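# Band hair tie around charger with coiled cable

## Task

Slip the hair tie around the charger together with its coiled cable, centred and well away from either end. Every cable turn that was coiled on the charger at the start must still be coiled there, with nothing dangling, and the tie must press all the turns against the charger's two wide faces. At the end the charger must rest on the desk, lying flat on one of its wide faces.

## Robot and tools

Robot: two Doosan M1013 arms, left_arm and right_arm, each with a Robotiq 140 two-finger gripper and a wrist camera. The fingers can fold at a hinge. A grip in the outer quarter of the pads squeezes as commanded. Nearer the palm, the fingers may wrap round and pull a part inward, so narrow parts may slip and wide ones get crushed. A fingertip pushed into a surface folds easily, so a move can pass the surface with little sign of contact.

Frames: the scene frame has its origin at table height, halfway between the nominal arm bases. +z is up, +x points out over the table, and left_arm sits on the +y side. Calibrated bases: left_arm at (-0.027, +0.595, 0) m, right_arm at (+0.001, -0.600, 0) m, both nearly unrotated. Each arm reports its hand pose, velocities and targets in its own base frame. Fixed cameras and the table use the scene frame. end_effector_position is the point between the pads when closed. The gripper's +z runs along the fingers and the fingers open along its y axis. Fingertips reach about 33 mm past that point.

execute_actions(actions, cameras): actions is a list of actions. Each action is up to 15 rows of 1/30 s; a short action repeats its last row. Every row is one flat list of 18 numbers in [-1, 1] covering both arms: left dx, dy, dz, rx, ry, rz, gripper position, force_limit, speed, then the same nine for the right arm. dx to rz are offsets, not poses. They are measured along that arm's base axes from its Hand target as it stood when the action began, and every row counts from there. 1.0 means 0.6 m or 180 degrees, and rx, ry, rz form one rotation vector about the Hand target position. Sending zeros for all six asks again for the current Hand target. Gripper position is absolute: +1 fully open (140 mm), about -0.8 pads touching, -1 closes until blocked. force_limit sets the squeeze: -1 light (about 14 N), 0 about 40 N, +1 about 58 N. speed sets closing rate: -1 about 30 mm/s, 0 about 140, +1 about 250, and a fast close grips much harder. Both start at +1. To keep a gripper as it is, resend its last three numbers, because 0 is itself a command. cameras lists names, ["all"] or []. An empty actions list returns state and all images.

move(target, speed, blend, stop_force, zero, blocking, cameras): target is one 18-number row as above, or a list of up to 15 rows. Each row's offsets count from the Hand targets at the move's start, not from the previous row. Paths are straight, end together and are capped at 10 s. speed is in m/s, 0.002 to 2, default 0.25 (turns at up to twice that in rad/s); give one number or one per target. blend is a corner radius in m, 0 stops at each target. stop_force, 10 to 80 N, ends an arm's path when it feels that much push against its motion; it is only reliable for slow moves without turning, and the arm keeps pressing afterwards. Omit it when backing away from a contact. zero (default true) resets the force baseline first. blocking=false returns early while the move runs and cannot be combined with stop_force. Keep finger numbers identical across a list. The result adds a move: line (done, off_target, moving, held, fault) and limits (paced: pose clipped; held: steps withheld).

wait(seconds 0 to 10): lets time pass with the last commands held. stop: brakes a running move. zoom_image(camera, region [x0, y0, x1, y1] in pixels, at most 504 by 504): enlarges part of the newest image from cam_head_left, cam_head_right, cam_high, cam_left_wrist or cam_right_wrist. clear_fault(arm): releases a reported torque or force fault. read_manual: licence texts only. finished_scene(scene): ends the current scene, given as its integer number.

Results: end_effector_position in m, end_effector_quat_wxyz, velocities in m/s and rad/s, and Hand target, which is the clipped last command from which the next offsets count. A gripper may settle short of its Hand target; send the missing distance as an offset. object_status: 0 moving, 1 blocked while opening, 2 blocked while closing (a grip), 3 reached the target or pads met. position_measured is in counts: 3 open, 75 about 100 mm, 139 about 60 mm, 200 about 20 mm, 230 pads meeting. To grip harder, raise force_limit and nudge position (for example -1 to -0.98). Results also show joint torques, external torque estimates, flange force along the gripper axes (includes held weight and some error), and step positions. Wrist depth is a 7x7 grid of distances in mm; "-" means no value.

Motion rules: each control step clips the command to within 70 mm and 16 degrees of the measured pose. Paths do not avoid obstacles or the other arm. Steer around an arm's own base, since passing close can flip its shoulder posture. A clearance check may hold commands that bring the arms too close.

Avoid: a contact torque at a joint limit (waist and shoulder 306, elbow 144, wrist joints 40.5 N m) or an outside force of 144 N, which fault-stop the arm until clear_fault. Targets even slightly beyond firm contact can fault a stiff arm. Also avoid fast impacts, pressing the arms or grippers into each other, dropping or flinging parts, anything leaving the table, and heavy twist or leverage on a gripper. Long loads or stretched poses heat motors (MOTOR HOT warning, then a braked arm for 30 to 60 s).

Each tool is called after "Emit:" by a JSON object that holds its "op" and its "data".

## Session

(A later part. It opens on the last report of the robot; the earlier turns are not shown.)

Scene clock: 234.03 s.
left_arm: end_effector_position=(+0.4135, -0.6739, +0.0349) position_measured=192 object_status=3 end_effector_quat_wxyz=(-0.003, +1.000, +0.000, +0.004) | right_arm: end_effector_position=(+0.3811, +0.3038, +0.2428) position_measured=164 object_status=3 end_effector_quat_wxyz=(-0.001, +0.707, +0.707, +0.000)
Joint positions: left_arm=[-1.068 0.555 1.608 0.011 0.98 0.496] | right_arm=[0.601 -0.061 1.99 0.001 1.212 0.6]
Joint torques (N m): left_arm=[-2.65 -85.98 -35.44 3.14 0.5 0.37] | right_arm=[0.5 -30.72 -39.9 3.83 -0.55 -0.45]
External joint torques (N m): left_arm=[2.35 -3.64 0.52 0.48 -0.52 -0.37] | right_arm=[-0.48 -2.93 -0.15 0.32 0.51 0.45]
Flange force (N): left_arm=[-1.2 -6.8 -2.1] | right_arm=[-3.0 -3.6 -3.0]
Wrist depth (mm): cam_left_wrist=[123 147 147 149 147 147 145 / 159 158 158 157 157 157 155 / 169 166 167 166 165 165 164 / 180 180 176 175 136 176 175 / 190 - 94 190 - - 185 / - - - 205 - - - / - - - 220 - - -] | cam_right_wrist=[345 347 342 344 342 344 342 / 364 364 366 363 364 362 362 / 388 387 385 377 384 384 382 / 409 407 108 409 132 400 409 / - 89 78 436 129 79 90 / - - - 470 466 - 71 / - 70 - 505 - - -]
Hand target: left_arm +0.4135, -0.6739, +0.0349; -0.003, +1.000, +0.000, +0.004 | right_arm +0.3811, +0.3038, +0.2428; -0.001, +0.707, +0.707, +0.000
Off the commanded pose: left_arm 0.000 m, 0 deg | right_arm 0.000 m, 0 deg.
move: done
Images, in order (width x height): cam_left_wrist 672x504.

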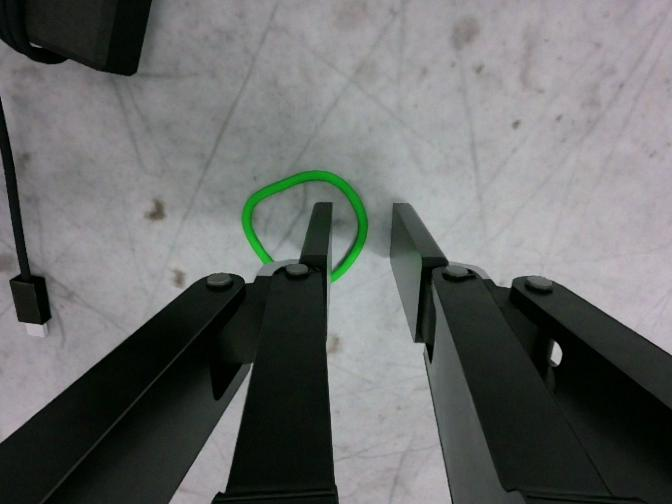

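Emit:
{"op": "move", "data": {"target": [[0,0,0,0,0,0,-1,-1,-1,0,0,0,0,0,0,-0.28,-1,-1],[0,0,0.1,0,0,0,-1,-1,-1,0,0,0,0,0,0,-0.28,-1,-1]], "cameras": ["cam_left_wrist"], "speed": 0.06}}

Scene clock: 239.27 s.
left_arm: end_effector_position=(+0.4135, -0.6739, +0.0949) position_measured=225 object_status=2 end_effector_quat_wxyz=(-0.003, +1.000, +0.000, +0.004) | right_arm: end_effector_position=(+0.3811, +0.3038, +0.2428) position_measured=164 object_status=3 end_effector_quat_wxyz=(-0.001, +0.707, +0.707, +0.000)
Joint positions: left_arm=[-1.068 0.504 1.566 0.01 1.073 0.498] | right_arm=[0.601 -0.061 1.99 0.001 1.212 0.6]
Joint torques (N m): left_arm=[-2.79 -83.09 -37.4 3.39 0.38 0.44] | right_arm=[0.43 -30.68 -39.96 3.79 -0.52 -0.42]
External joint torques (N m): left_arm=[2.6 -4.07 0.45 0.45 -0.41 -0.44] | right_arm=[-0.44 -3.18 -0.23 0.37 0.48 0.42]
Flange force (N): left_arm=[-1.3 -7.5 -2.1] | right_arm=[-3.1 -3.9 -3.2]
Wrist depth (mm): cam_left_wrist=[203 178 199 201 200 200 199 / 215 214 214 213 211 208 211 / 228 228 226 222 224 224 222 / 244 242 239 - 235 238 237 / 262 253 - - - 95 254 / - - - - - - - / - - - - - - -] | cam_right_wrist=[345 345 344 343 344 343 342 / 364 365 362 364 360 360 361 / 387 387 386 379 387 385 382 / 411 407 108 408 131 404 405 / - 89 78 437 129 79 90 / - - - 473 470 - 71 / - 70 - 506 - - -]
Hand target: left_arm +0.4135, -0.6739, +0.0949; -0.003, +1.000, +0.000, +0.004 | right_arm +0.3811, +0.3038, +0.2428; -0.001, +0.707, +0.707, +0.000
Off the commanded pose: left_arm 0.000 m, 0 deg | right_arm 0.000 m, 0 deg.
move: done
Images, in order (width x height): cam_left_wrist 672x504.

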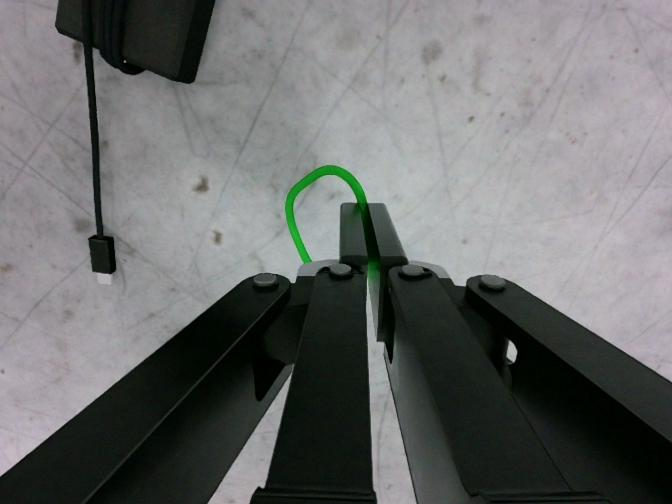

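Emit:
{"op": "move", "data": {"target": [[0,0,0.2,0,0,0,-1,-1,-1,0,0,0.1,0,0,0,-0.28,-1,-1],[0.045,0.18,0.375,-0.5,0,0,-1,-1,-1,0.065,0.16,0.084,0.385,0.385,-0.385,-1,-1,-1]], "cameras": ["all"]}}

Scene clock: 265.83 s.
left_arm: end_effector_position=(+0.4405, -0.5659, +0.3199) position_measured=225 object_status=2 end_effector_quat_wxyz=(+0.705, +0.709, +0.003, +0.002) | right_arm: end_effector_position=(+0.4201, +0.3998, +0.2932) position_measured=230 object_status=0 end_effector_quat_wxyz=(+0.707, -0.707, +0.001, -0.001)
Joint positions: left_arm=[-0.559 0.233 2.227 -2.026 1.221 2.539] | right_arm=[0.078 0.191 2.372 1.638 1.528 0.577]
Joint torques (N m): left_arm=[-3 -46.65 -25.48 -2.84 2.83 0.41] | right_arm=[0.3 -44.28 -27.33 1.23 1.88 -0.5]
External joint torques (N m): left_arm=[2.97 -2.37 0.31 0.17 -0.53 -0.36] | right_arm=[-0.39 -2.97 -0.03 0.16 0.49 0.46]
Flange force (N): left_arm=[0.3 4.9 -6.6] | right_arm=[-3.4 -6.8 -1.8]
Wrist depth (mm): cam_left_wrist=[431 601 2380 597 573 - - / 431 611 926 579 605 - - / 431 611 934 379 3689 2149 2305 / 441 613 962 - 3405 707 1785 / 438 542 - - - 95 595 / - - - - - - - / - - - - - - -] | cam_right_wrist=[- - - - 3391 728 474 / - - - 511 1136 724 474 / - 1055 1037 385 1028 722 479 / - 903 824 110 1002 665 471 / - - 78 78 89 80 430 / - - - - - 75 - / - - - - - - -]
Hand target: left_arm +0.4405, -0.5659, +0.3199; +0.705, +0.709, +0.003, +0.002 | right_arm +0.4201, +0.3998, +0.2932; +0.707, -0.707, +0.001, -0.001
Off the commanded pose: left_arm 0.000 m, 0 deg | right_arm 0.000 m, 0 deg.
move: done

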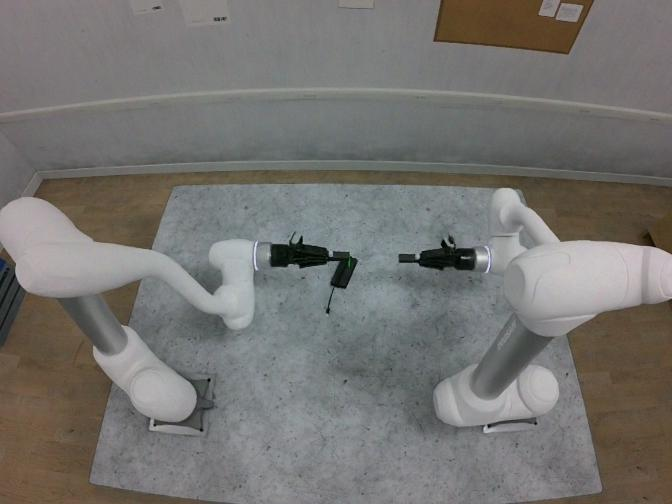

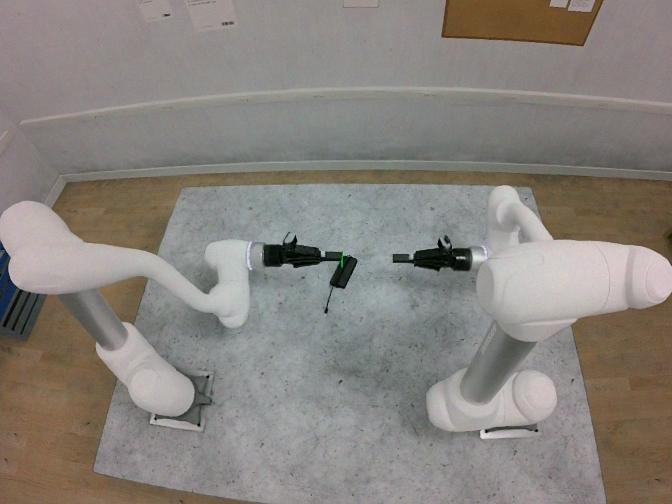

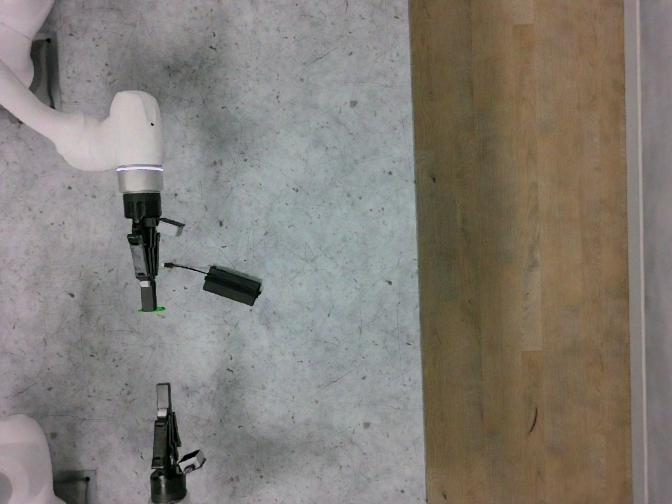

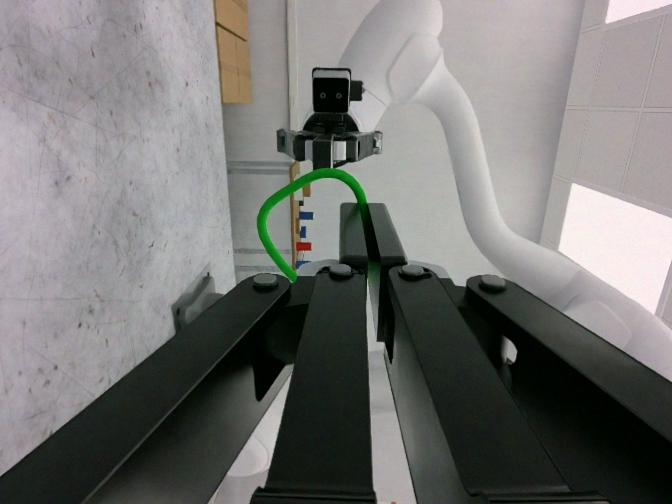

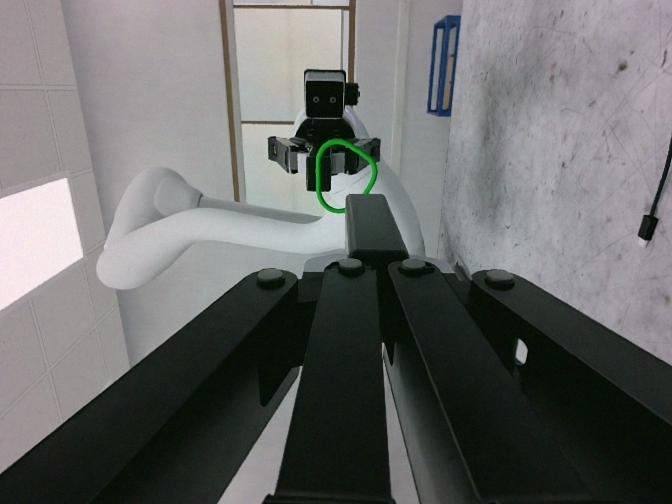

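Emit:
{"op": "move", "data": {"target": [0,0,0,0,0,0,-1,-1,-1,-0.033,0.1,-0.005,0,0,0,-1,-1,-1], "cameras": ["cam_right_wrist","cam_left_wrist"], "speed": 0.1}}

Scene clock: 279.67 s.
left_arm: end_effector_position=(+0.4405, -0.5659, +0.3199) position_measured=225 object_status=2 end_effector_quat_wxyz=(+0.705, +0.709, +0.003, +0.002) | right_arm: end_effector_position=(+0.4003, +0.4598, +0.2902) position_measured=230 object_status=3 end_effector_quat_wxyz=(+0.707, -0.707, +0.001, -0.001)
Joint positions: left_arm=[-0.559 0.233 2.227 -2.026 1.221 2.539] | right_arm=[0.226 0.191 2.383 1.764 1.45 0.556]
Joint torques (N m): left_arm=[-2.63 -47.03 -25.45 -2.9 2.78 0.42] | right_arm=[-0.73 -44.27 -27.41 0.82 2.04 -0.48]
External joint torques (N m): left_arm=[2.68 -1.97 0.46 0.25 -0.49 -0.37] | right_arm=[0.78 -2.92 0.09 0.2 0.36 0.44]
Flange force (N): left_arm=[0.3 4.2 -6.1] | right_arm=[-3.9 -6.6 0.5]
Wrist depth (mm): cam_left_wrist=[431 603 2766 2951 520 - - / 431 611 871 545 578 3513 - / 435 610 922 343 3513 - - / 437 616 942 - 116 675 - / 436 540 - - - - 636 / - - - - - - - / - - - - - - -] | cam_right_wrist=[- - - - 2422 719 471 / 4565 - - 449 1109 717 465 / 4479 969 3709 271 1032 709 465 / 2895 842 726 111 665 658 465 / - - 78 78 89 80 423 / - - - - - 75 - / - - - - - - -]
Hand target: left_arm +0.4405, -0.5659, +0.3199; +0.705, +0.709, +0.003, +0.002 | right_arm +0.4003, +0.4598, +0.2902; +0.707, -0.707, +0.001, -0.001
Off the commanded pose: left_arm 0.000 m, 0 deg | right_arm 0.000 m, 0 deg.
move: done
Images, in order (width x height): cam_left_wrist 672x504, cam_right_wrist 672x504.

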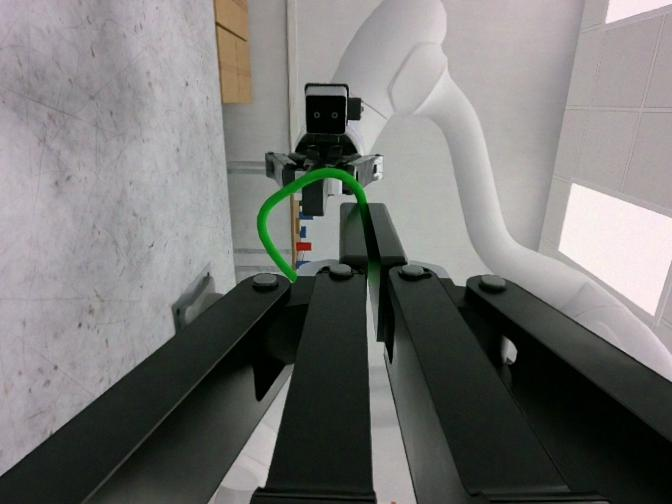

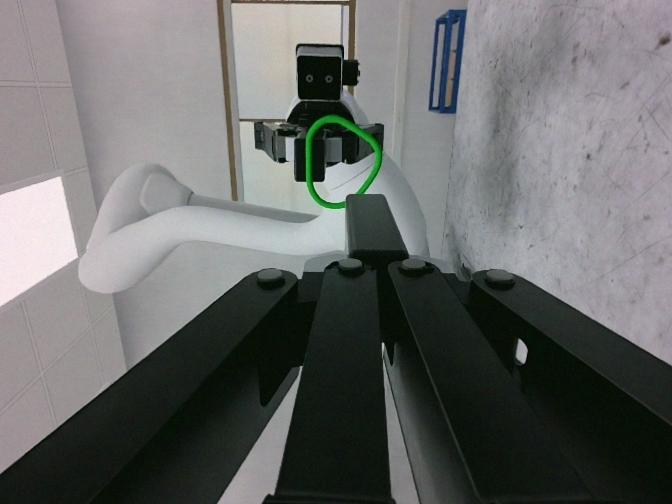

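Emit:
{"op": "move", "data": {"target": [0,0,0,0,0,0,-1,-1,-1,0,0.12,0.005,0,0,0,-1,-1,-1], "cameras": ["cam_right_wrist","cam_left_wrist"], "speed": 0.1}}

Scene clock: 286.10 s.
left_arm: end_effector_position=(+0.4405, -0.5659, +0.3199) position_measured=225 object_status=2 end_effector_quat_wxyz=(+0.705, +0.709, +0.003, +0.002) | right_arm: end_effector_position=(+0.4003, +0.5318, +0.2932) position_measured=230 object_status=3 end_effector_quat_wxyz=(+0.707, -0.707, +0.001, -0.001)
Joint positions: left_arm=[-0.559 0.233 2.227 -2.026 1.221 2.539] | right_arm=[0.385 0.219 2.333 1.898 1.36 0.554]
Joint torques (N m): left_arm=[-2.53 -46.8 -25.42 -2.88 2.76 0.39] | right_arm=[0.51 -48.08 -28.44 0.41 2.01 -0.48]
External joint torques (N m): left_arm=[2.63 -2.26 0.45 0.23 -0.47 -0.35] | right_arm=[-0.59 -3 0.06 0.26 0.39 0.43]
Flange force (N): left_arm=[-0.1 4.6 -6.2] | right_arm=[-2.8 -6.1 -3.0]
Wrist depth (mm): cam_left_wrist=[431 600 2305 468 445 - 2874 / 434 608 971 481 502 - - / 432 613 845 324 2837 536 - / 436 608 930 204 616 632 - / 437 552 - - - 95 640 / - - - - - - - / - - - - - - -] | cam_right_wrist=[- 3957 3344 - 4748 728 478 / - - - 431 3491 722 477 / - 903 320 201 1084 707 474 / 805 742 682 110 553 665 470 / - - 78 78 89 80 425 / - - - - - 75 - / - - - - - - -]
Hand target: left_arm +0.4405, -0.5659, +0.3199; +0.705, +0.709, +0.003, +0.002 | right_arm +0.4003, +0.5318, +0.2932; +0.707, -0.707, +0.001, -0.001
Off the commanded pose: left_arm 0.000 m, 0 deg | right_arm 0.000 m, 0 deg.
move: done
Images, in order (width x height): cam_left_wrist 672x504, cam_right_wrist 672x504.

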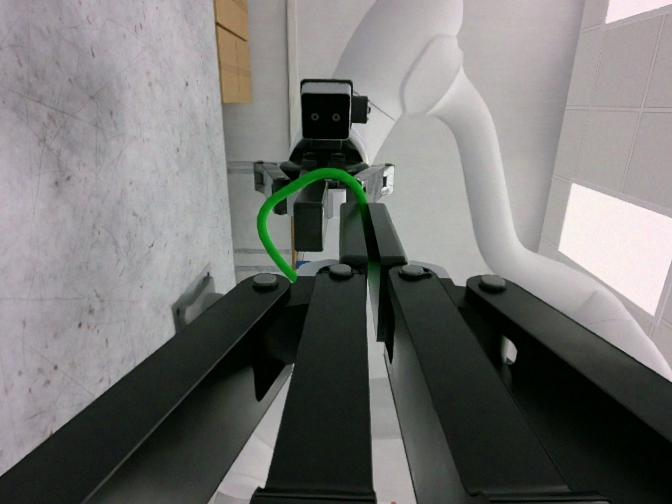

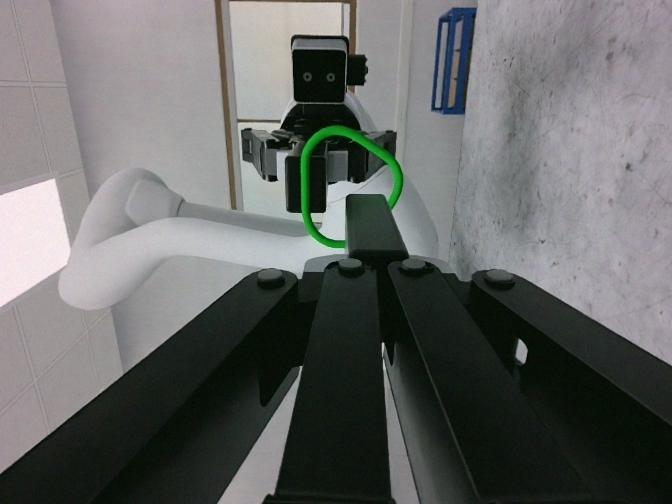

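Emit:
{"op": "move", "data": {"target": [0,0,0,0,0,0,-1,-1,-1,0,0.092,0,0,0,0,-1,-1,-1], "cameras": ["cam_right_wrist","cam_left_wrist","cam_high"], "speed": 0.06}}

Emit:
{"op": "zoom_image", "data": {"camera": "cam_right_wrist", "region": [250, 80, 500, 300]}}

Emit:
{"op": "zoom_image", "data": {"camera": "cam_high", "region": [100, 250, 220, 400]}}

Scene clock: 291.87 s.
left_arm: end_effector_position=(+0.4405, -0.5659, +0.3199) position_measured=225 object_status=2 end_effector_quat_wxyz=(+0.705, +0.709, +0.003, +0.002) | right_arm: end_effector_position=(+0.4003, +0.5870, +0.2932) position_measured=230 object_status=3 end_effector_quat_wxyz=(+0.707, -0.707, +0.001, -0.001)
Joint positions: left_arm=[-0.559 0.233 2.227 -2.026 1.221 2.539] | right_arm=[0.494 0.252 2.284 1.99 1.297 0.546]
Joint torques (N m): left_arm=[-2.99 -46.95 -25.57 -2.86 2.77 0.38] | right_arm=[0.52 -51.98 -29.3 0.24 1.93 -0.5]
External joint torques (N m): left_arm=[3.03 -2.08 0.57 0.2 -0.48 -0.34] | right_arm=[-0.54 -3.57 0.28 0.16 0.49 0.45]
Flange force (N): left_arm=[0.3 4.2 -6.8] | right_arm=[-3.2 -6.5 -4.0]
Wrist depth (mm): cam_left_wrist=[427 572 2049 422 404 2802 3074 / 430 608 868 426 438 - - / 439 608 835 327 - 533 2874 / 435 610 848 - - 593 2544 / 436 544 - - - 95 636 / - - - - - - - / - - - - - - -] | cam_right_wrist=[- - - - 3768 728 477 / 3083 - - 332 3297 722 476 / - 842 214 155 490 722 474 / 722 673 620 118 504 663 472 / 713 74 78 78 89 80 430 / - - - - - 75 - / - - - - - - -]
Hand target: left_arm +0.4405, -0.5659, +0.3199; +0.705, +0.709, +0.003, +0.002 | right_arm +0.4003, +0.5870, +0.2932; +0.707, -0.707, +0.001, -0.001
Off the commanded pose: left_arm 0.000 m, 0 deg | right_arm 0.000 m, 0 deg.
move: done
Images, in order (width x height): cam_high 672x504, cam_left_wrist 672x504, cam_right_wrist 672x504.

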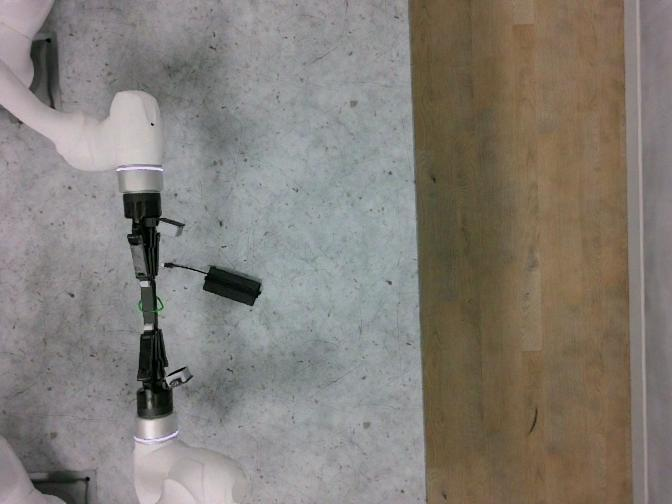

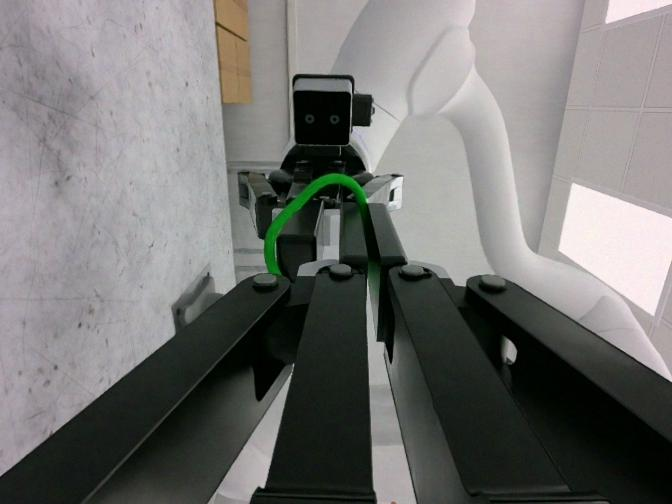

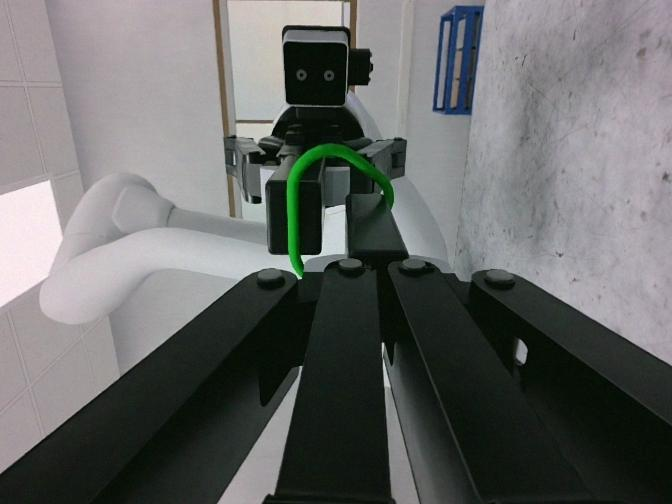

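Scaled by 2.016 from the camera's 672x504 image, which has a finer 960x720 frame.

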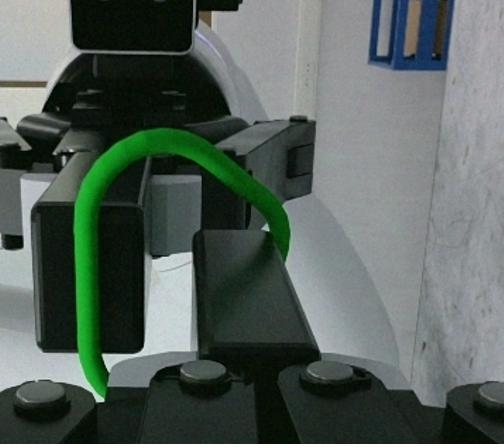

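Scaled by 3.360 from the camera's 672x504 image, which has a finer 960x720 frame.

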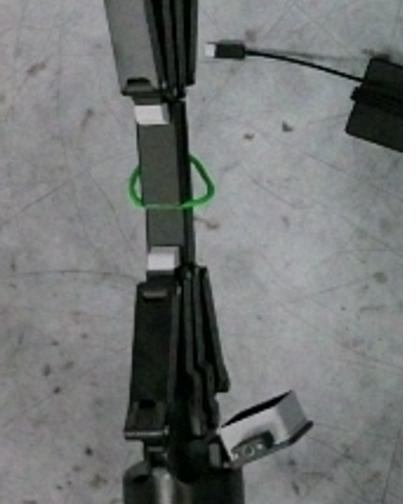

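Emit:
{"op": "move", "data": {"target": [[0,0,0,0,0,0,-1,-1,-1,0,0,-0.01,0,0,0,-1,-1,-1],[0,0,0,0,0,0,-1,-1,-1,0,0,-0.01,0,0,0,-0.6,-1,-1],[0,0,0,0,0,0,-1,-1,-1,0,0,-0.027,0,0,0,-0.6,-1,-1],[0,0,0,0,0,0,-1,-1,-1,0,0,-0.027,0,0,0,-0.36,-1,-1]], "cameras": ["cam_right_wrist","cam_left_wrist"], "speed": 0.03}}

Emit:
{"op": "zoom_image", "data": {"camera": "cam_right_wrist", "region": [250, 80, 500, 300]}}

Scene clock: 309.77 s.
left_arm: end_effector_position=(+0.4405, -0.5659, +0.3199) position_measured=225 object_status=2 end_effector_quat_wxyz=(+0.705, +0.709, +0.003, +0.002) | right_arm: end_effector_position=(+0.4003, +0.5870, +0.2770) position_measured=174 object_status=0 end_effector_quat_wxyz=(+0.707, -0.707, +0.001, -0.001)
Joint positions: left_arm=[-0.559 0.233 2.227 -2.026 1.221 2.539] | right_arm=[0.494 0.281 2.293 1.999 1.313 0.511]
Joint torques (N m): left_arm=[-2.93 -47.16 -25.39 -2.84 2.8 0.33] | right_arm=[0.27 -53.75 -27.96 0.22 2.06 -0.51]
External joint torques (N m): left_arm=[3.07 -1.92 0.29 0.18 -0.51 -0.29] | right_arm=[-0.23 -3.2 0.2 0.12 0.41 0.46]
Flange force (N): left_arm=[0.9 4.0 -6.5] | right_arm=[-2.9 -6.2 -2.9]
Wrist depth (mm): cam_left_wrist=[428 601 911 407 402 - - / 432 606 979 427 454 - - / 433 605 284 326 3255 535 2874 / 438 573 165 137 3689 622 2108 / 433 541 - - - 95 631 / - - - - - - - / - - - - - - -] | cam_right_wrist=[- 2895 - - 3208 676 451 / - 2826 3652 378 2968 676 447 / - 910 147 239 997 682 450 / 784 661 149 501 134 630 445 / - 89 78 807 - 79 84 / - 70 - - - - 71 / - 70 - - - - -]
Hand target: left_arm +0.4405, -0.5659, +0.3199; +0.705, +0.709, +0.003, +0.002 | right_arm +0.4003, +0.5870, +0.2770; +0.707, -0.707, +0.001, -0.001
Off the commanded pose: left_arm 0.000 m, 0 deg | right_arm 0.000 m, 0 deg.
move: done
Images, in order (width x height): cam_left_wrist 672x504, cam_right_wrist 672x504.

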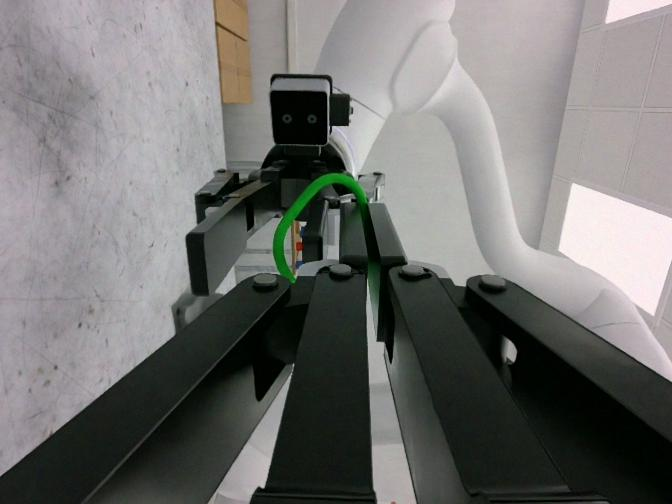

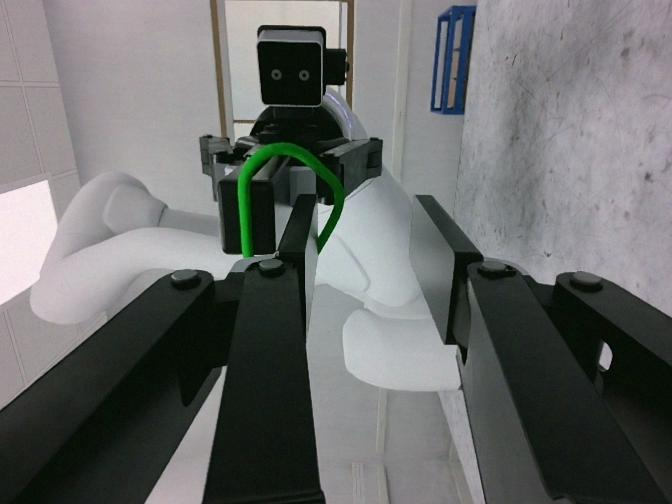

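Scaled by 2.016 from the camera's 672x504 image, which has a finer 960x720 frame.

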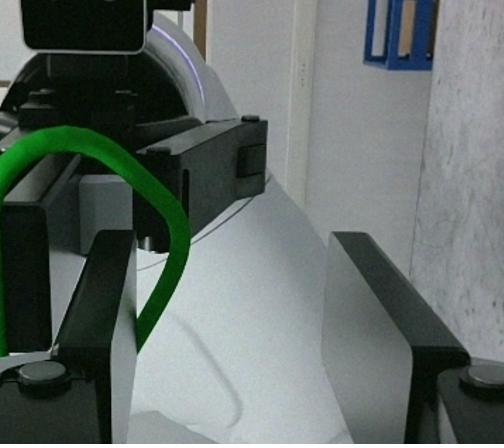

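Emit:
{"op": "move", "data": {"target": [[0,0,0,0,0,0,-1,-1,-1,0,0,0,0,0,0,-1,-1,-1],[0,0,0,0,0,0,-1,-1,-1,0,0,0.0295,0,0,0,-1,-1,-1],[0,0,0,0,0,0,-1,-1,-1,0,0.05,0.0295,0,0,0,-1,-1,-1]], "cameras": ["cam_right_wrist","cam_left_wrist"], "speed": 0.04}}

Emit:
{"op": "zoom_image", "data": {"camera": "cam_right_wrist", "region": [250, 80, 500, 300]}}

Emit:
{"op": "zoom_image", "data": {"camera": "cam_left_wrist", "region": [230, 120, 480, 300]}}

Scene clock: 326.30 s.
left_arm: end_effector_position=(+0.4405, -0.5659, +0.3199) position_measured=225 object_status=2 end_effector_quat_wxyz=(+0.705, +0.709, +0.003, +0.002) | right_arm: end_effector_position=(+0.4003, +0.6170, +0.2947) position_measured=230 object_status=3 end_effector_quat_wxyz=(+0.707, -0.707, +0.001, -0.001)
Joint positions: left_arm=[-0.559 0.233 2.227 -2.026 1.221 2.539] | right_arm=[0.548 0.27 2.253 2.034 1.264 0.545]
Joint torques (N m): left_arm=[-2.93 -47.02 -25.59 -2.78 2.77 0.38] | right_arm=[0.36 -53.96 -30.11 -0.13 2.12 -0.47]
External joint torques (N m): left_arm=[2.9 -1.94 0.68 0.13 -0.48 -0.33] | right_arm=[-0.47 -3.34 0.7 0.37 0.29 0.42]
Flange force (N): left_arm=[0.1 3.9 -6.5] | right_arm=[-3.8 -5.7 -3.7]
Wrist depth (mm): cam_left_wrist=[429 593 2802 397 374 - 2191 / 431 605 889 400 409 480 2874 / 434 608 845 298 - 522 4811 / 438 613 848 134 - 589 1860 / 439 551 - - - 95 622 / - - - - - - - / - - - - - - -] | cam_right_wrist=[- - 5051 2968 2473 740 485 / - - - 345 2729 724 478 / - 892 189 150 454 722 475 / 724 642 119 118 461 671 476 / 726 665 78 78 89 80 431 / - - - - - 75 - / - - - - - - -]
Hand target: left_arm +0.4405, -0.5659, +0.3199; +0.705, +0.709, +0.003, +0.002 | right_arm +0.4003, +0.6170, +0.2947; +0.707, -0.707, +0.001, -0.001
Off the commanded pose: left_arm 0.000 m, 0 deg | right_arm 0.000 m, 0 deg.
move: done
Images, in order (width x height): cam_left_wrist 672x504, cam_right_wrist 672x504.

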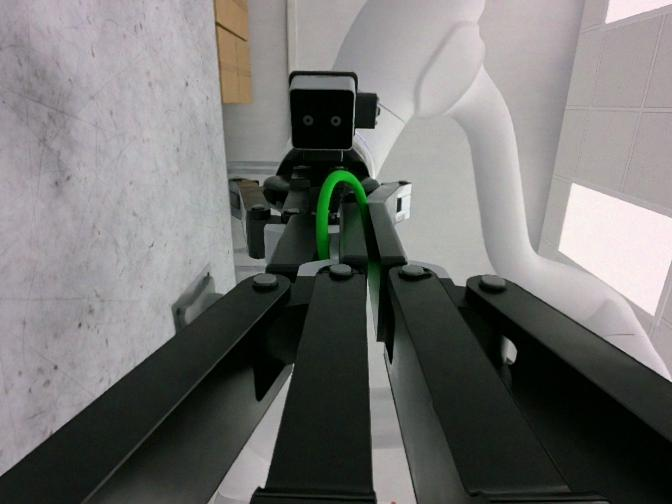

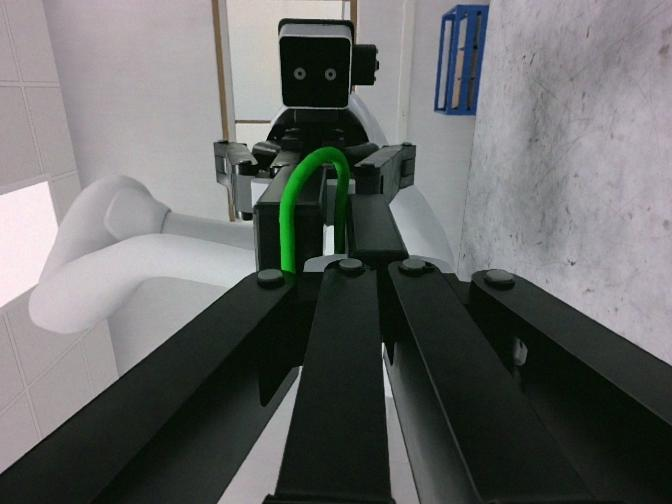

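Scaled by 2.016 from the camera's 672x504 image, which has a finer 960x720 frame.

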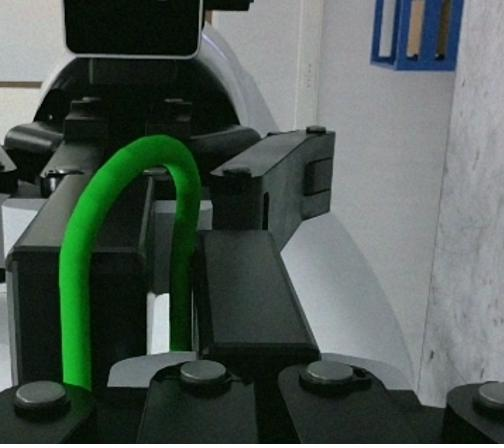

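Scaled by 2.016 from the camera's 672x504 image, which has a finer 960x720 frame.

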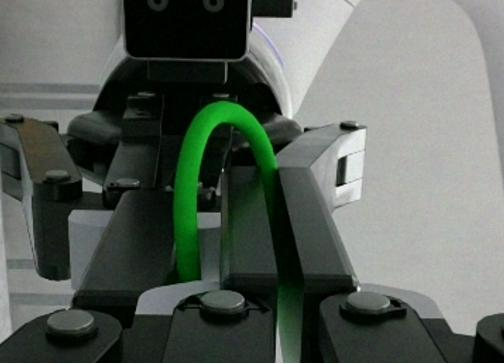

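Emit:
{"op": "move", "data": {"target": [[0,0,0,0,0,0,-1,-1,-1,0,0,-0.02,0,0,0,-1,-1,-1],[0,0,0,0,0,0,-1,-1,-1,0,-0.12,-0.008,0,0,0,-1,-1,-1]], "cameras": ["cam_right_wrist"], "speed": 0.08}}

Emit:
{"op": "zoom_image", "data": {"camera": "cam_right_wrist", "region": [250, 80, 500, 300]}}

Scene clock: 332.70 s.
left_arm: end_effector_position=(+0.4405, -0.5659, +0.3199) position_measured=225 object_status=2 end_effector_quat_wxyz=(+0.705, +0.709, +0.003, +0.002) | right_arm: end_effector_position=(+0.4003, +0.5451, +0.2899) position_measured=230 object_status=3 end_effector_quat_wxyz=(+0.707, -0.707, +0.001, -0.001)
Joint positions: left_arm=[-0.559 0.233 2.227 -2.026 1.221 2.539] | right_arm=[0.412 0.232 2.324 1.922 1.347 0.545]
Joint torques (N m): left_arm=[-2.87 -46.81 -25.46 -2.92 2.77 0.4] | right_arm=[1.08 -49.66 -28.43 0.21 1.99 -0.52]
External joint torques (N m): left_arm=[2.87 -2.25 0.24 0.24 -0.47 -0.35] | right_arm=[-1.02 -2.76 0.25 0.37 0.43 0.47]
Flange force (N): left_arm=[0.5 4.7 -6.4] | right_arm=[-2.4 -5.5 -3.8]
Wrist depth (mm): cam_left_wrist=[430 597 2330 2951 443 5147 - / 434 608 934 463 484 - 3255 / 437 613 851 310 - 2951 - / 436 622 938 137 3570 636 2354 / 433 542 - - - 95 655 / - - - - - - - / - - - - - - -] | cam_right_wrist=[- - - - 2698 719 471 / - - - 367 3083 715 465 / 6087 935 261 187 1050 707 473 / 810 724 661 109 541 658 467 / - - 78 78 89 80 425 / - - - - - 75 - / - - - - - - -]
Hand target: left_arm +0.4405, -0.5659, +0.3199; +0.705, +0.709, +0.003, +0.002 | right_arm +0.4003, +0.5450, +0.2899; +0.707, -0.707, +0.001, -0.001
Off the commanded pose: left_arm 0.000 m, 0 deg | right_arm 0.000 m, 0 deg.
move: done
Images, in order (width x height): cam_right_wrist 672x504.

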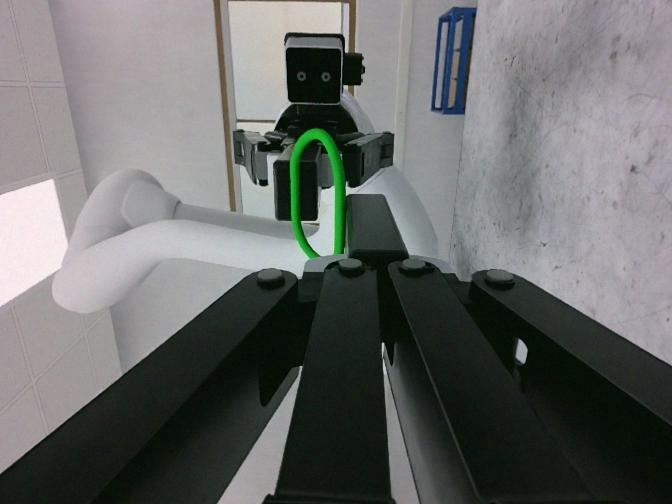

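Scaled by 2.016 from the camera's 672x504 image, which has a finer 960x720 frame.

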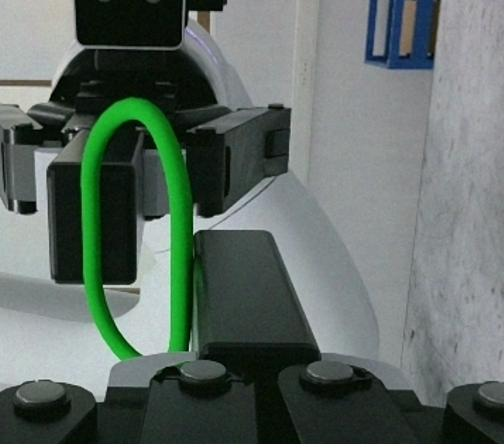

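Emit:
{"op": "move", "data": {"target": [0,0,0,0,0,0,-1,-1,-1,0,-0.06,0,0,0,0,-1,-1,-1], "cameras": ["cam_right_wrist","cam_high"], "speed": 0.08}}

Emit:
{"op": "zoom_image", "data": {"camera": "cam_right_wrist", "region": [250, 80, 500, 300]}}

Emit:
{"op": "zoom_image", "data": {"camera": "cam_high", "region": [100, 250, 220, 400]}}

Scene clock: 338.87 s.
left_arm: end_effector_position=(+0.4405, -0.5659, +0.3199) position_measured=225 object_status=2 end_effector_quat_wxyz=(+0.705, +0.709, +0.003, +0.002) | right_arm: end_effector_position=(+0.4003, +0.5091, +0.2899) position_measured=230 object_status=3 end_effector_quat_wxyz=(+0.707, -0.707, +0.001, -0.001)
Joint positions: left_arm=[-0.559 0.233 2.227 -2.026 1.221 2.539] | right_arm=[0.337 0.213 2.352 1.858 1.389 0.55]
Joint torques (N m): left_arm=[-2.81 -47.08 -25.42 -2.86 2.81 0.35] | right_arm=[0.18 -46.96 -27.82 0.49 1.92 -0.46]
External joint torques (N m): left_arm=[2.84 -1.97 0.28 0.19 -0.52 -0.3] | right_arm=[-0.15 -3.15 -0.03 0.28 0.5 0.41]
Flange force (N): left_arm=[0.6 4.2 -6.1] | right_arm=[-3.2 -6.5 -2.0]
Wrist depth (mm): cam_left_wrist=[426 601 861 486 476 3074 - / 432 600 911 491 526 3458 2282 / 435 616 915 294 570 - 2305 / 436 623 934 137 3303 634 2282 / 437 541 - - - 95 647 / - - - - - - - / - - - - - - -] | cam_right_wrist=[4565 - - - 2729 719 475 / - - - 403 2760 709 473 / - 946 - 227 1069 715 467 / - 776 707 111 586 656 467 / - - 78 78 89 80 425 / - - - - - 75 - / - - - - - - -]
Hand target: left_arm +0.4405, -0.5659, +0.3199; +0.705, +0.709, +0.003, +0.002 | right_arm +0.4003, +0.5090, +0.2899; +0.707, -0.707, +0.001, -0.001
Off the commanded pose: left_arm 0.000 m, 0 deg | right_arm 0.000 m, 0 deg.
move: done
Images, in order (width x height): cam_high 672x504, cam_right_wrist 672x504.

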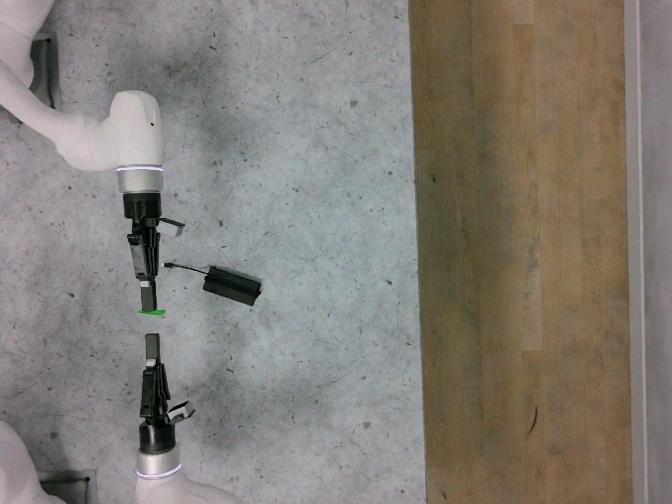

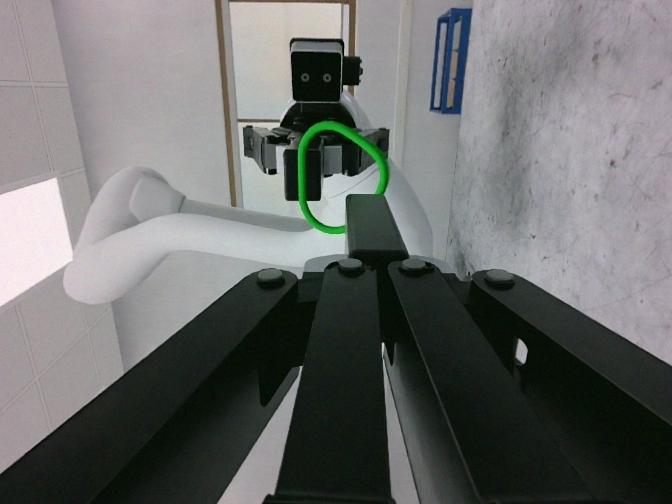

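Scaled by 2.016 from the camera's 672x504 image, which has a finer 960x720 frame.

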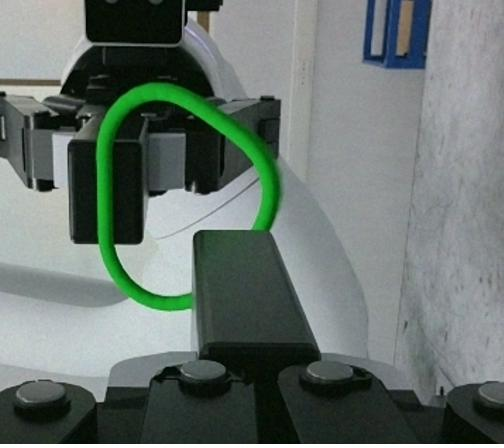

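Scaled by 3.360 from the camera's 672x504 image, which has a finer 960x720 frame.

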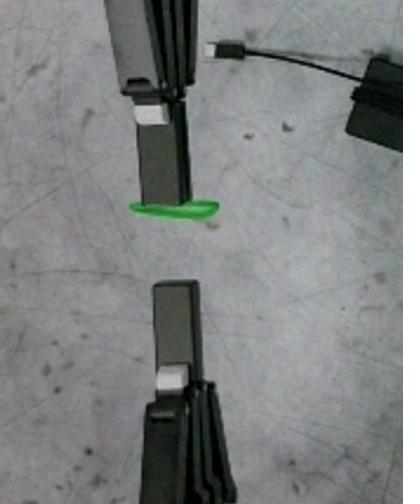

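Emit:
{"op": "move", "data": {"target": [0,0,0,0,0,0,-1,-1,-1,0.016,0.035,0.005,0,0,0,-1,-1,-1], "cameras": ["cam_right_wrist"], "speed": 0.08}}

Emit:
{"op": "zoom_image", "data": {"camera": "cam_right_wrist", "region": [250, 80, 500, 300]}}

Scene clock: 351.63 s.
left_arm: end_effector_position=(+0.4405, -0.5659, +0.3199) position_measured=225 object_status=2 end_effector_quat_wxyz=(+0.705, +0.709, +0.003, +0.002) | right_arm: end_effector_position=(+0.4099, +0.5300, +0.2929) position_measured=230 object_status=3 end_effector_quat_wxyz=(+0.707, -0.707, +0.001, -0.001)
Joint positions: left_arm=[-0.559 0.233 2.227 -2.026 1.221 2.539] | right_arm=[0.373 0.229 2.319 1.887 1.365 0.56]
Joint torques (N m): left_arm=[-2.94 -46.97 -25.56 -2.82 2.77 0.38] | right_arm=[-0.15 -48.36 -27.99 0.69 1.75 -0.45]
External joint torques (N m): left_arm=[2.85 -2.06 0.42 0.14 -0.47 -0.33] | right_arm=[0.17 -4.27 -0.4 0.01 0.65 0.4]
Flange force (N): left_arm=[0.3 4.2 -6.3] | right_arm=[-3.8 -8.5 -2.4]
Wrist depth (mm): cam_left_wrist=[428 593 907 473 449 - 3117 / 431 605 918 473 510 2912 2432 / 436 613 838 270 3883 587 2149 / 437 615 926 - - 632 2459 / 438 545 - - - 95 655 / - - - - - - - / - - - - - - -] | cam_right_wrist=[- - - - 3597 726 480 / - - - 396 2860 726 476 / - 879 315 204 1065 722 468 / 906 754 686 110 563 658 469 / - 74 78 78 89 80 427 / - - - - - 75 - / - - - - - - -]
Hand target: left_arm +0.4405, -0.5659, +0.3199; +0.705, +0.709, +0.003, +0.002 | right_arm +0.4099, +0.5300, +0.2929; +0.707, -0.707, +0.001, -0.001
Off the commanded pose: left_arm 0.000 m, 0 deg | right_arm 0.000 m, 0 deg.
move: done
Images, in order (width x height): cam_right_wrist 672x504.

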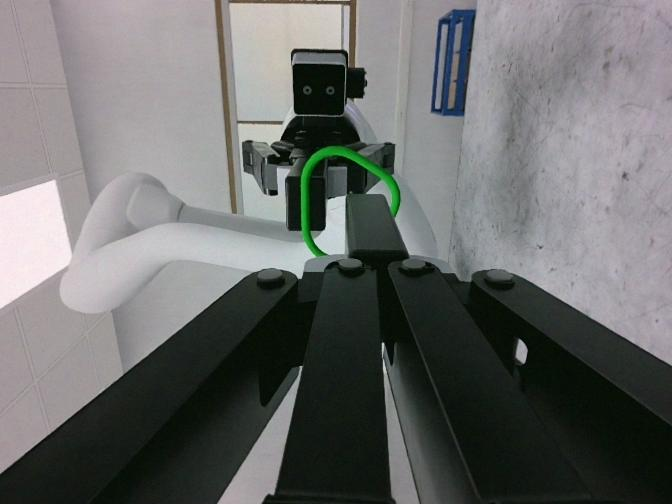

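Scaled by 2.016 from the camera's 672x504 image, which has a finer 960x720 frame.

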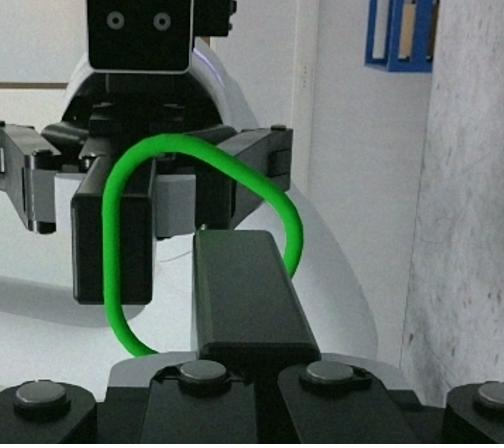

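Emit:
{"op": "move", "data": {"target": [0,0,0,0,0,0,-1,-1,-1,0,0.09,0,0,0,0,-1,-1,-1], "cameras": ["cam_right_wrist","cam_left_wrist","cam_high"], "speed": 0.06}}

Emit:
{"op": "zoom_image", "data": {"camera": "cam_right_wrist", "region": [250, 80, 500, 300]}}

Emit:
{"op": "zoom_image", "data": {"camera": "cam_left_wrist", "region": [230, 120, 480, 300]}}

Emit:
{"op": "zoom_image", "data": {"camera": "cam_high", "region": [100, 250, 220, 400]}}

Scene clock: 359.73 s.
left_arm: end_effector_position=(+0.4405, -0.5659, +0.3199) position_measured=225 object_status=2 end_effector_quat_wxyz=(+0.705, +0.709, +0.003, +0.002) | right_arm: end_effector_position=(+0.4099, +0.5840, +0.2929) position_measured=230 object_status=3 end_effector_quat_wxyz=(+0.707, -0.707, +0.001, -0.001)
Joint positions: left_arm=[-0.559 0.233 2.227 -2.026 1.221 2.539] | right_arm=[0.479 0.261 2.273 1.975 1.304 0.553]
Joint torques (N m): left_arm=[-3.16 -47.08 -25.39 -2.81 2.78 0.42] | right_arm=[0.12 -53.32 -29.39 0.23 1.8 -0.52]
External joint torques (N m): left_arm=[3.23 -1.94 0.44 0.16 -0.49 -0.37] | right_arm=[-0.13 -3.23 0.2 0.21 0.62 0.47]
Flange force (N): left_arm=[0.9 4.1 -6.9] | right_arm=[-3.2 -5.8 -2.9]
Wrist depth (mm): cam_left_wrist=[425 605 2699 414 405 - - / 431 603 832 423 446 3303 - / 432 610 838 267 - 559 - / 436 611 848 137 - 603 - / 436 548 - - - 95 627 / - - - - - - - / - - - - - - -] | cam_right_wrist=[- - - - 2499 724 479 / - - 3597 380 2968 719 473 / - 889 225 204 961 707 471 / 737 692 628 119 504 665 467 / 816 713 78 78 89 80 425 / - - - - - 75 - / - - - - - - -]
Hand target: left_arm +0.4405, -0.5659, +0.3199; +0.705, +0.709, +0.003, +0.002 | right_arm +0.4099, +0.5840, +0.2929; +0.707, -0.707, +0.001, -0.001
Off the commanded pose: left_arm 0.000 m, 0 deg | right_arm 0.000 m, 0 deg.
move: done
Images, in order (width x height): cam_high 672x504, cam_left_wrist 672x504, cam_right_wrist 672x504.

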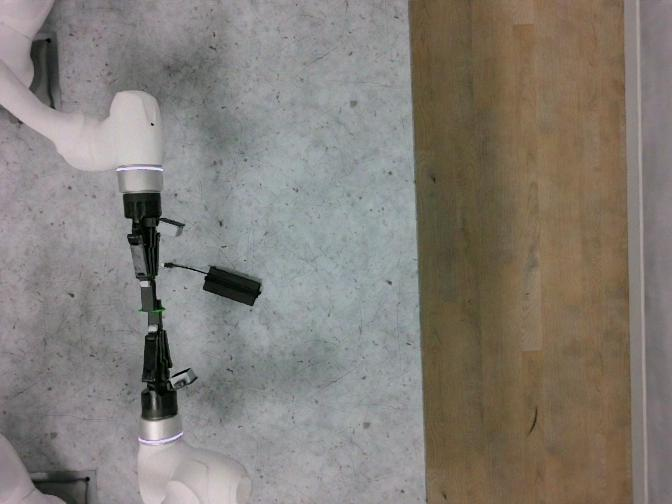

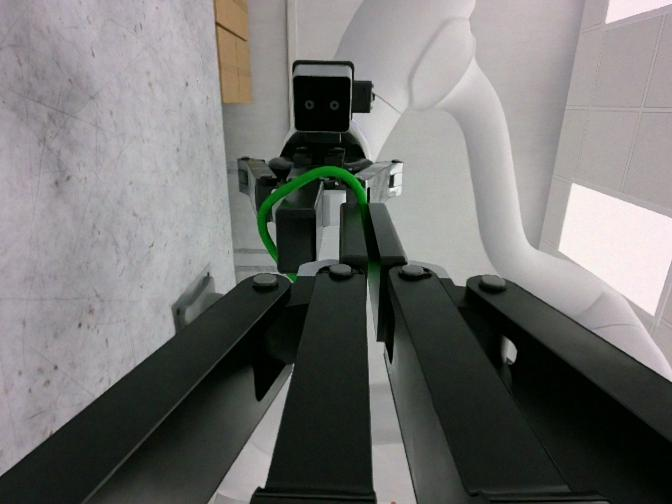

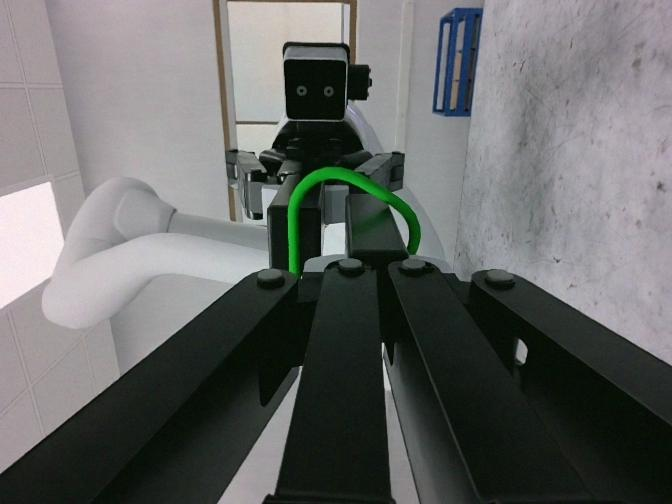

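Scaled by 2.016 from the camera's 672x504 image, which has a finer 960x720 frame.

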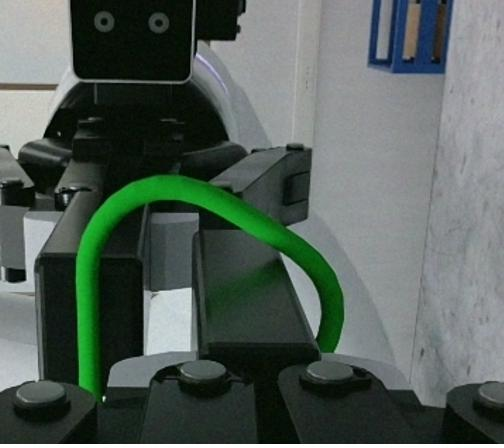

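Scaled by 2.016 from the camera's 672x504 image, which has a finer 960x720 frame.

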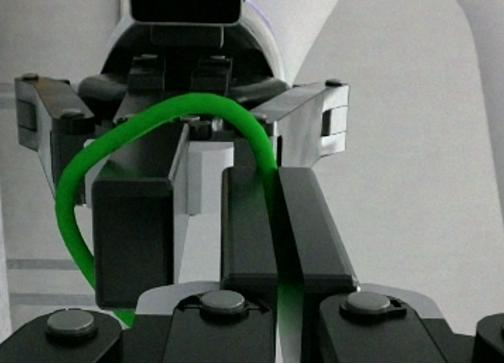

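Scaled by 3.360 from the camera's 672x504 image, which has a finer 960x720 frame.

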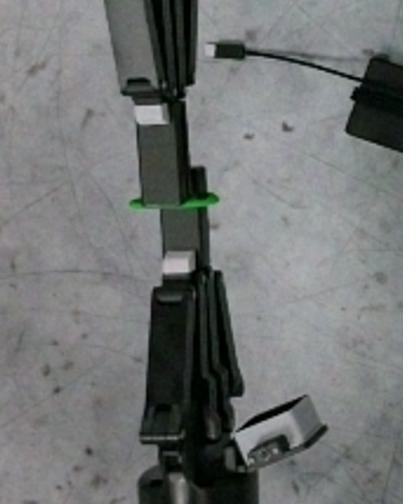

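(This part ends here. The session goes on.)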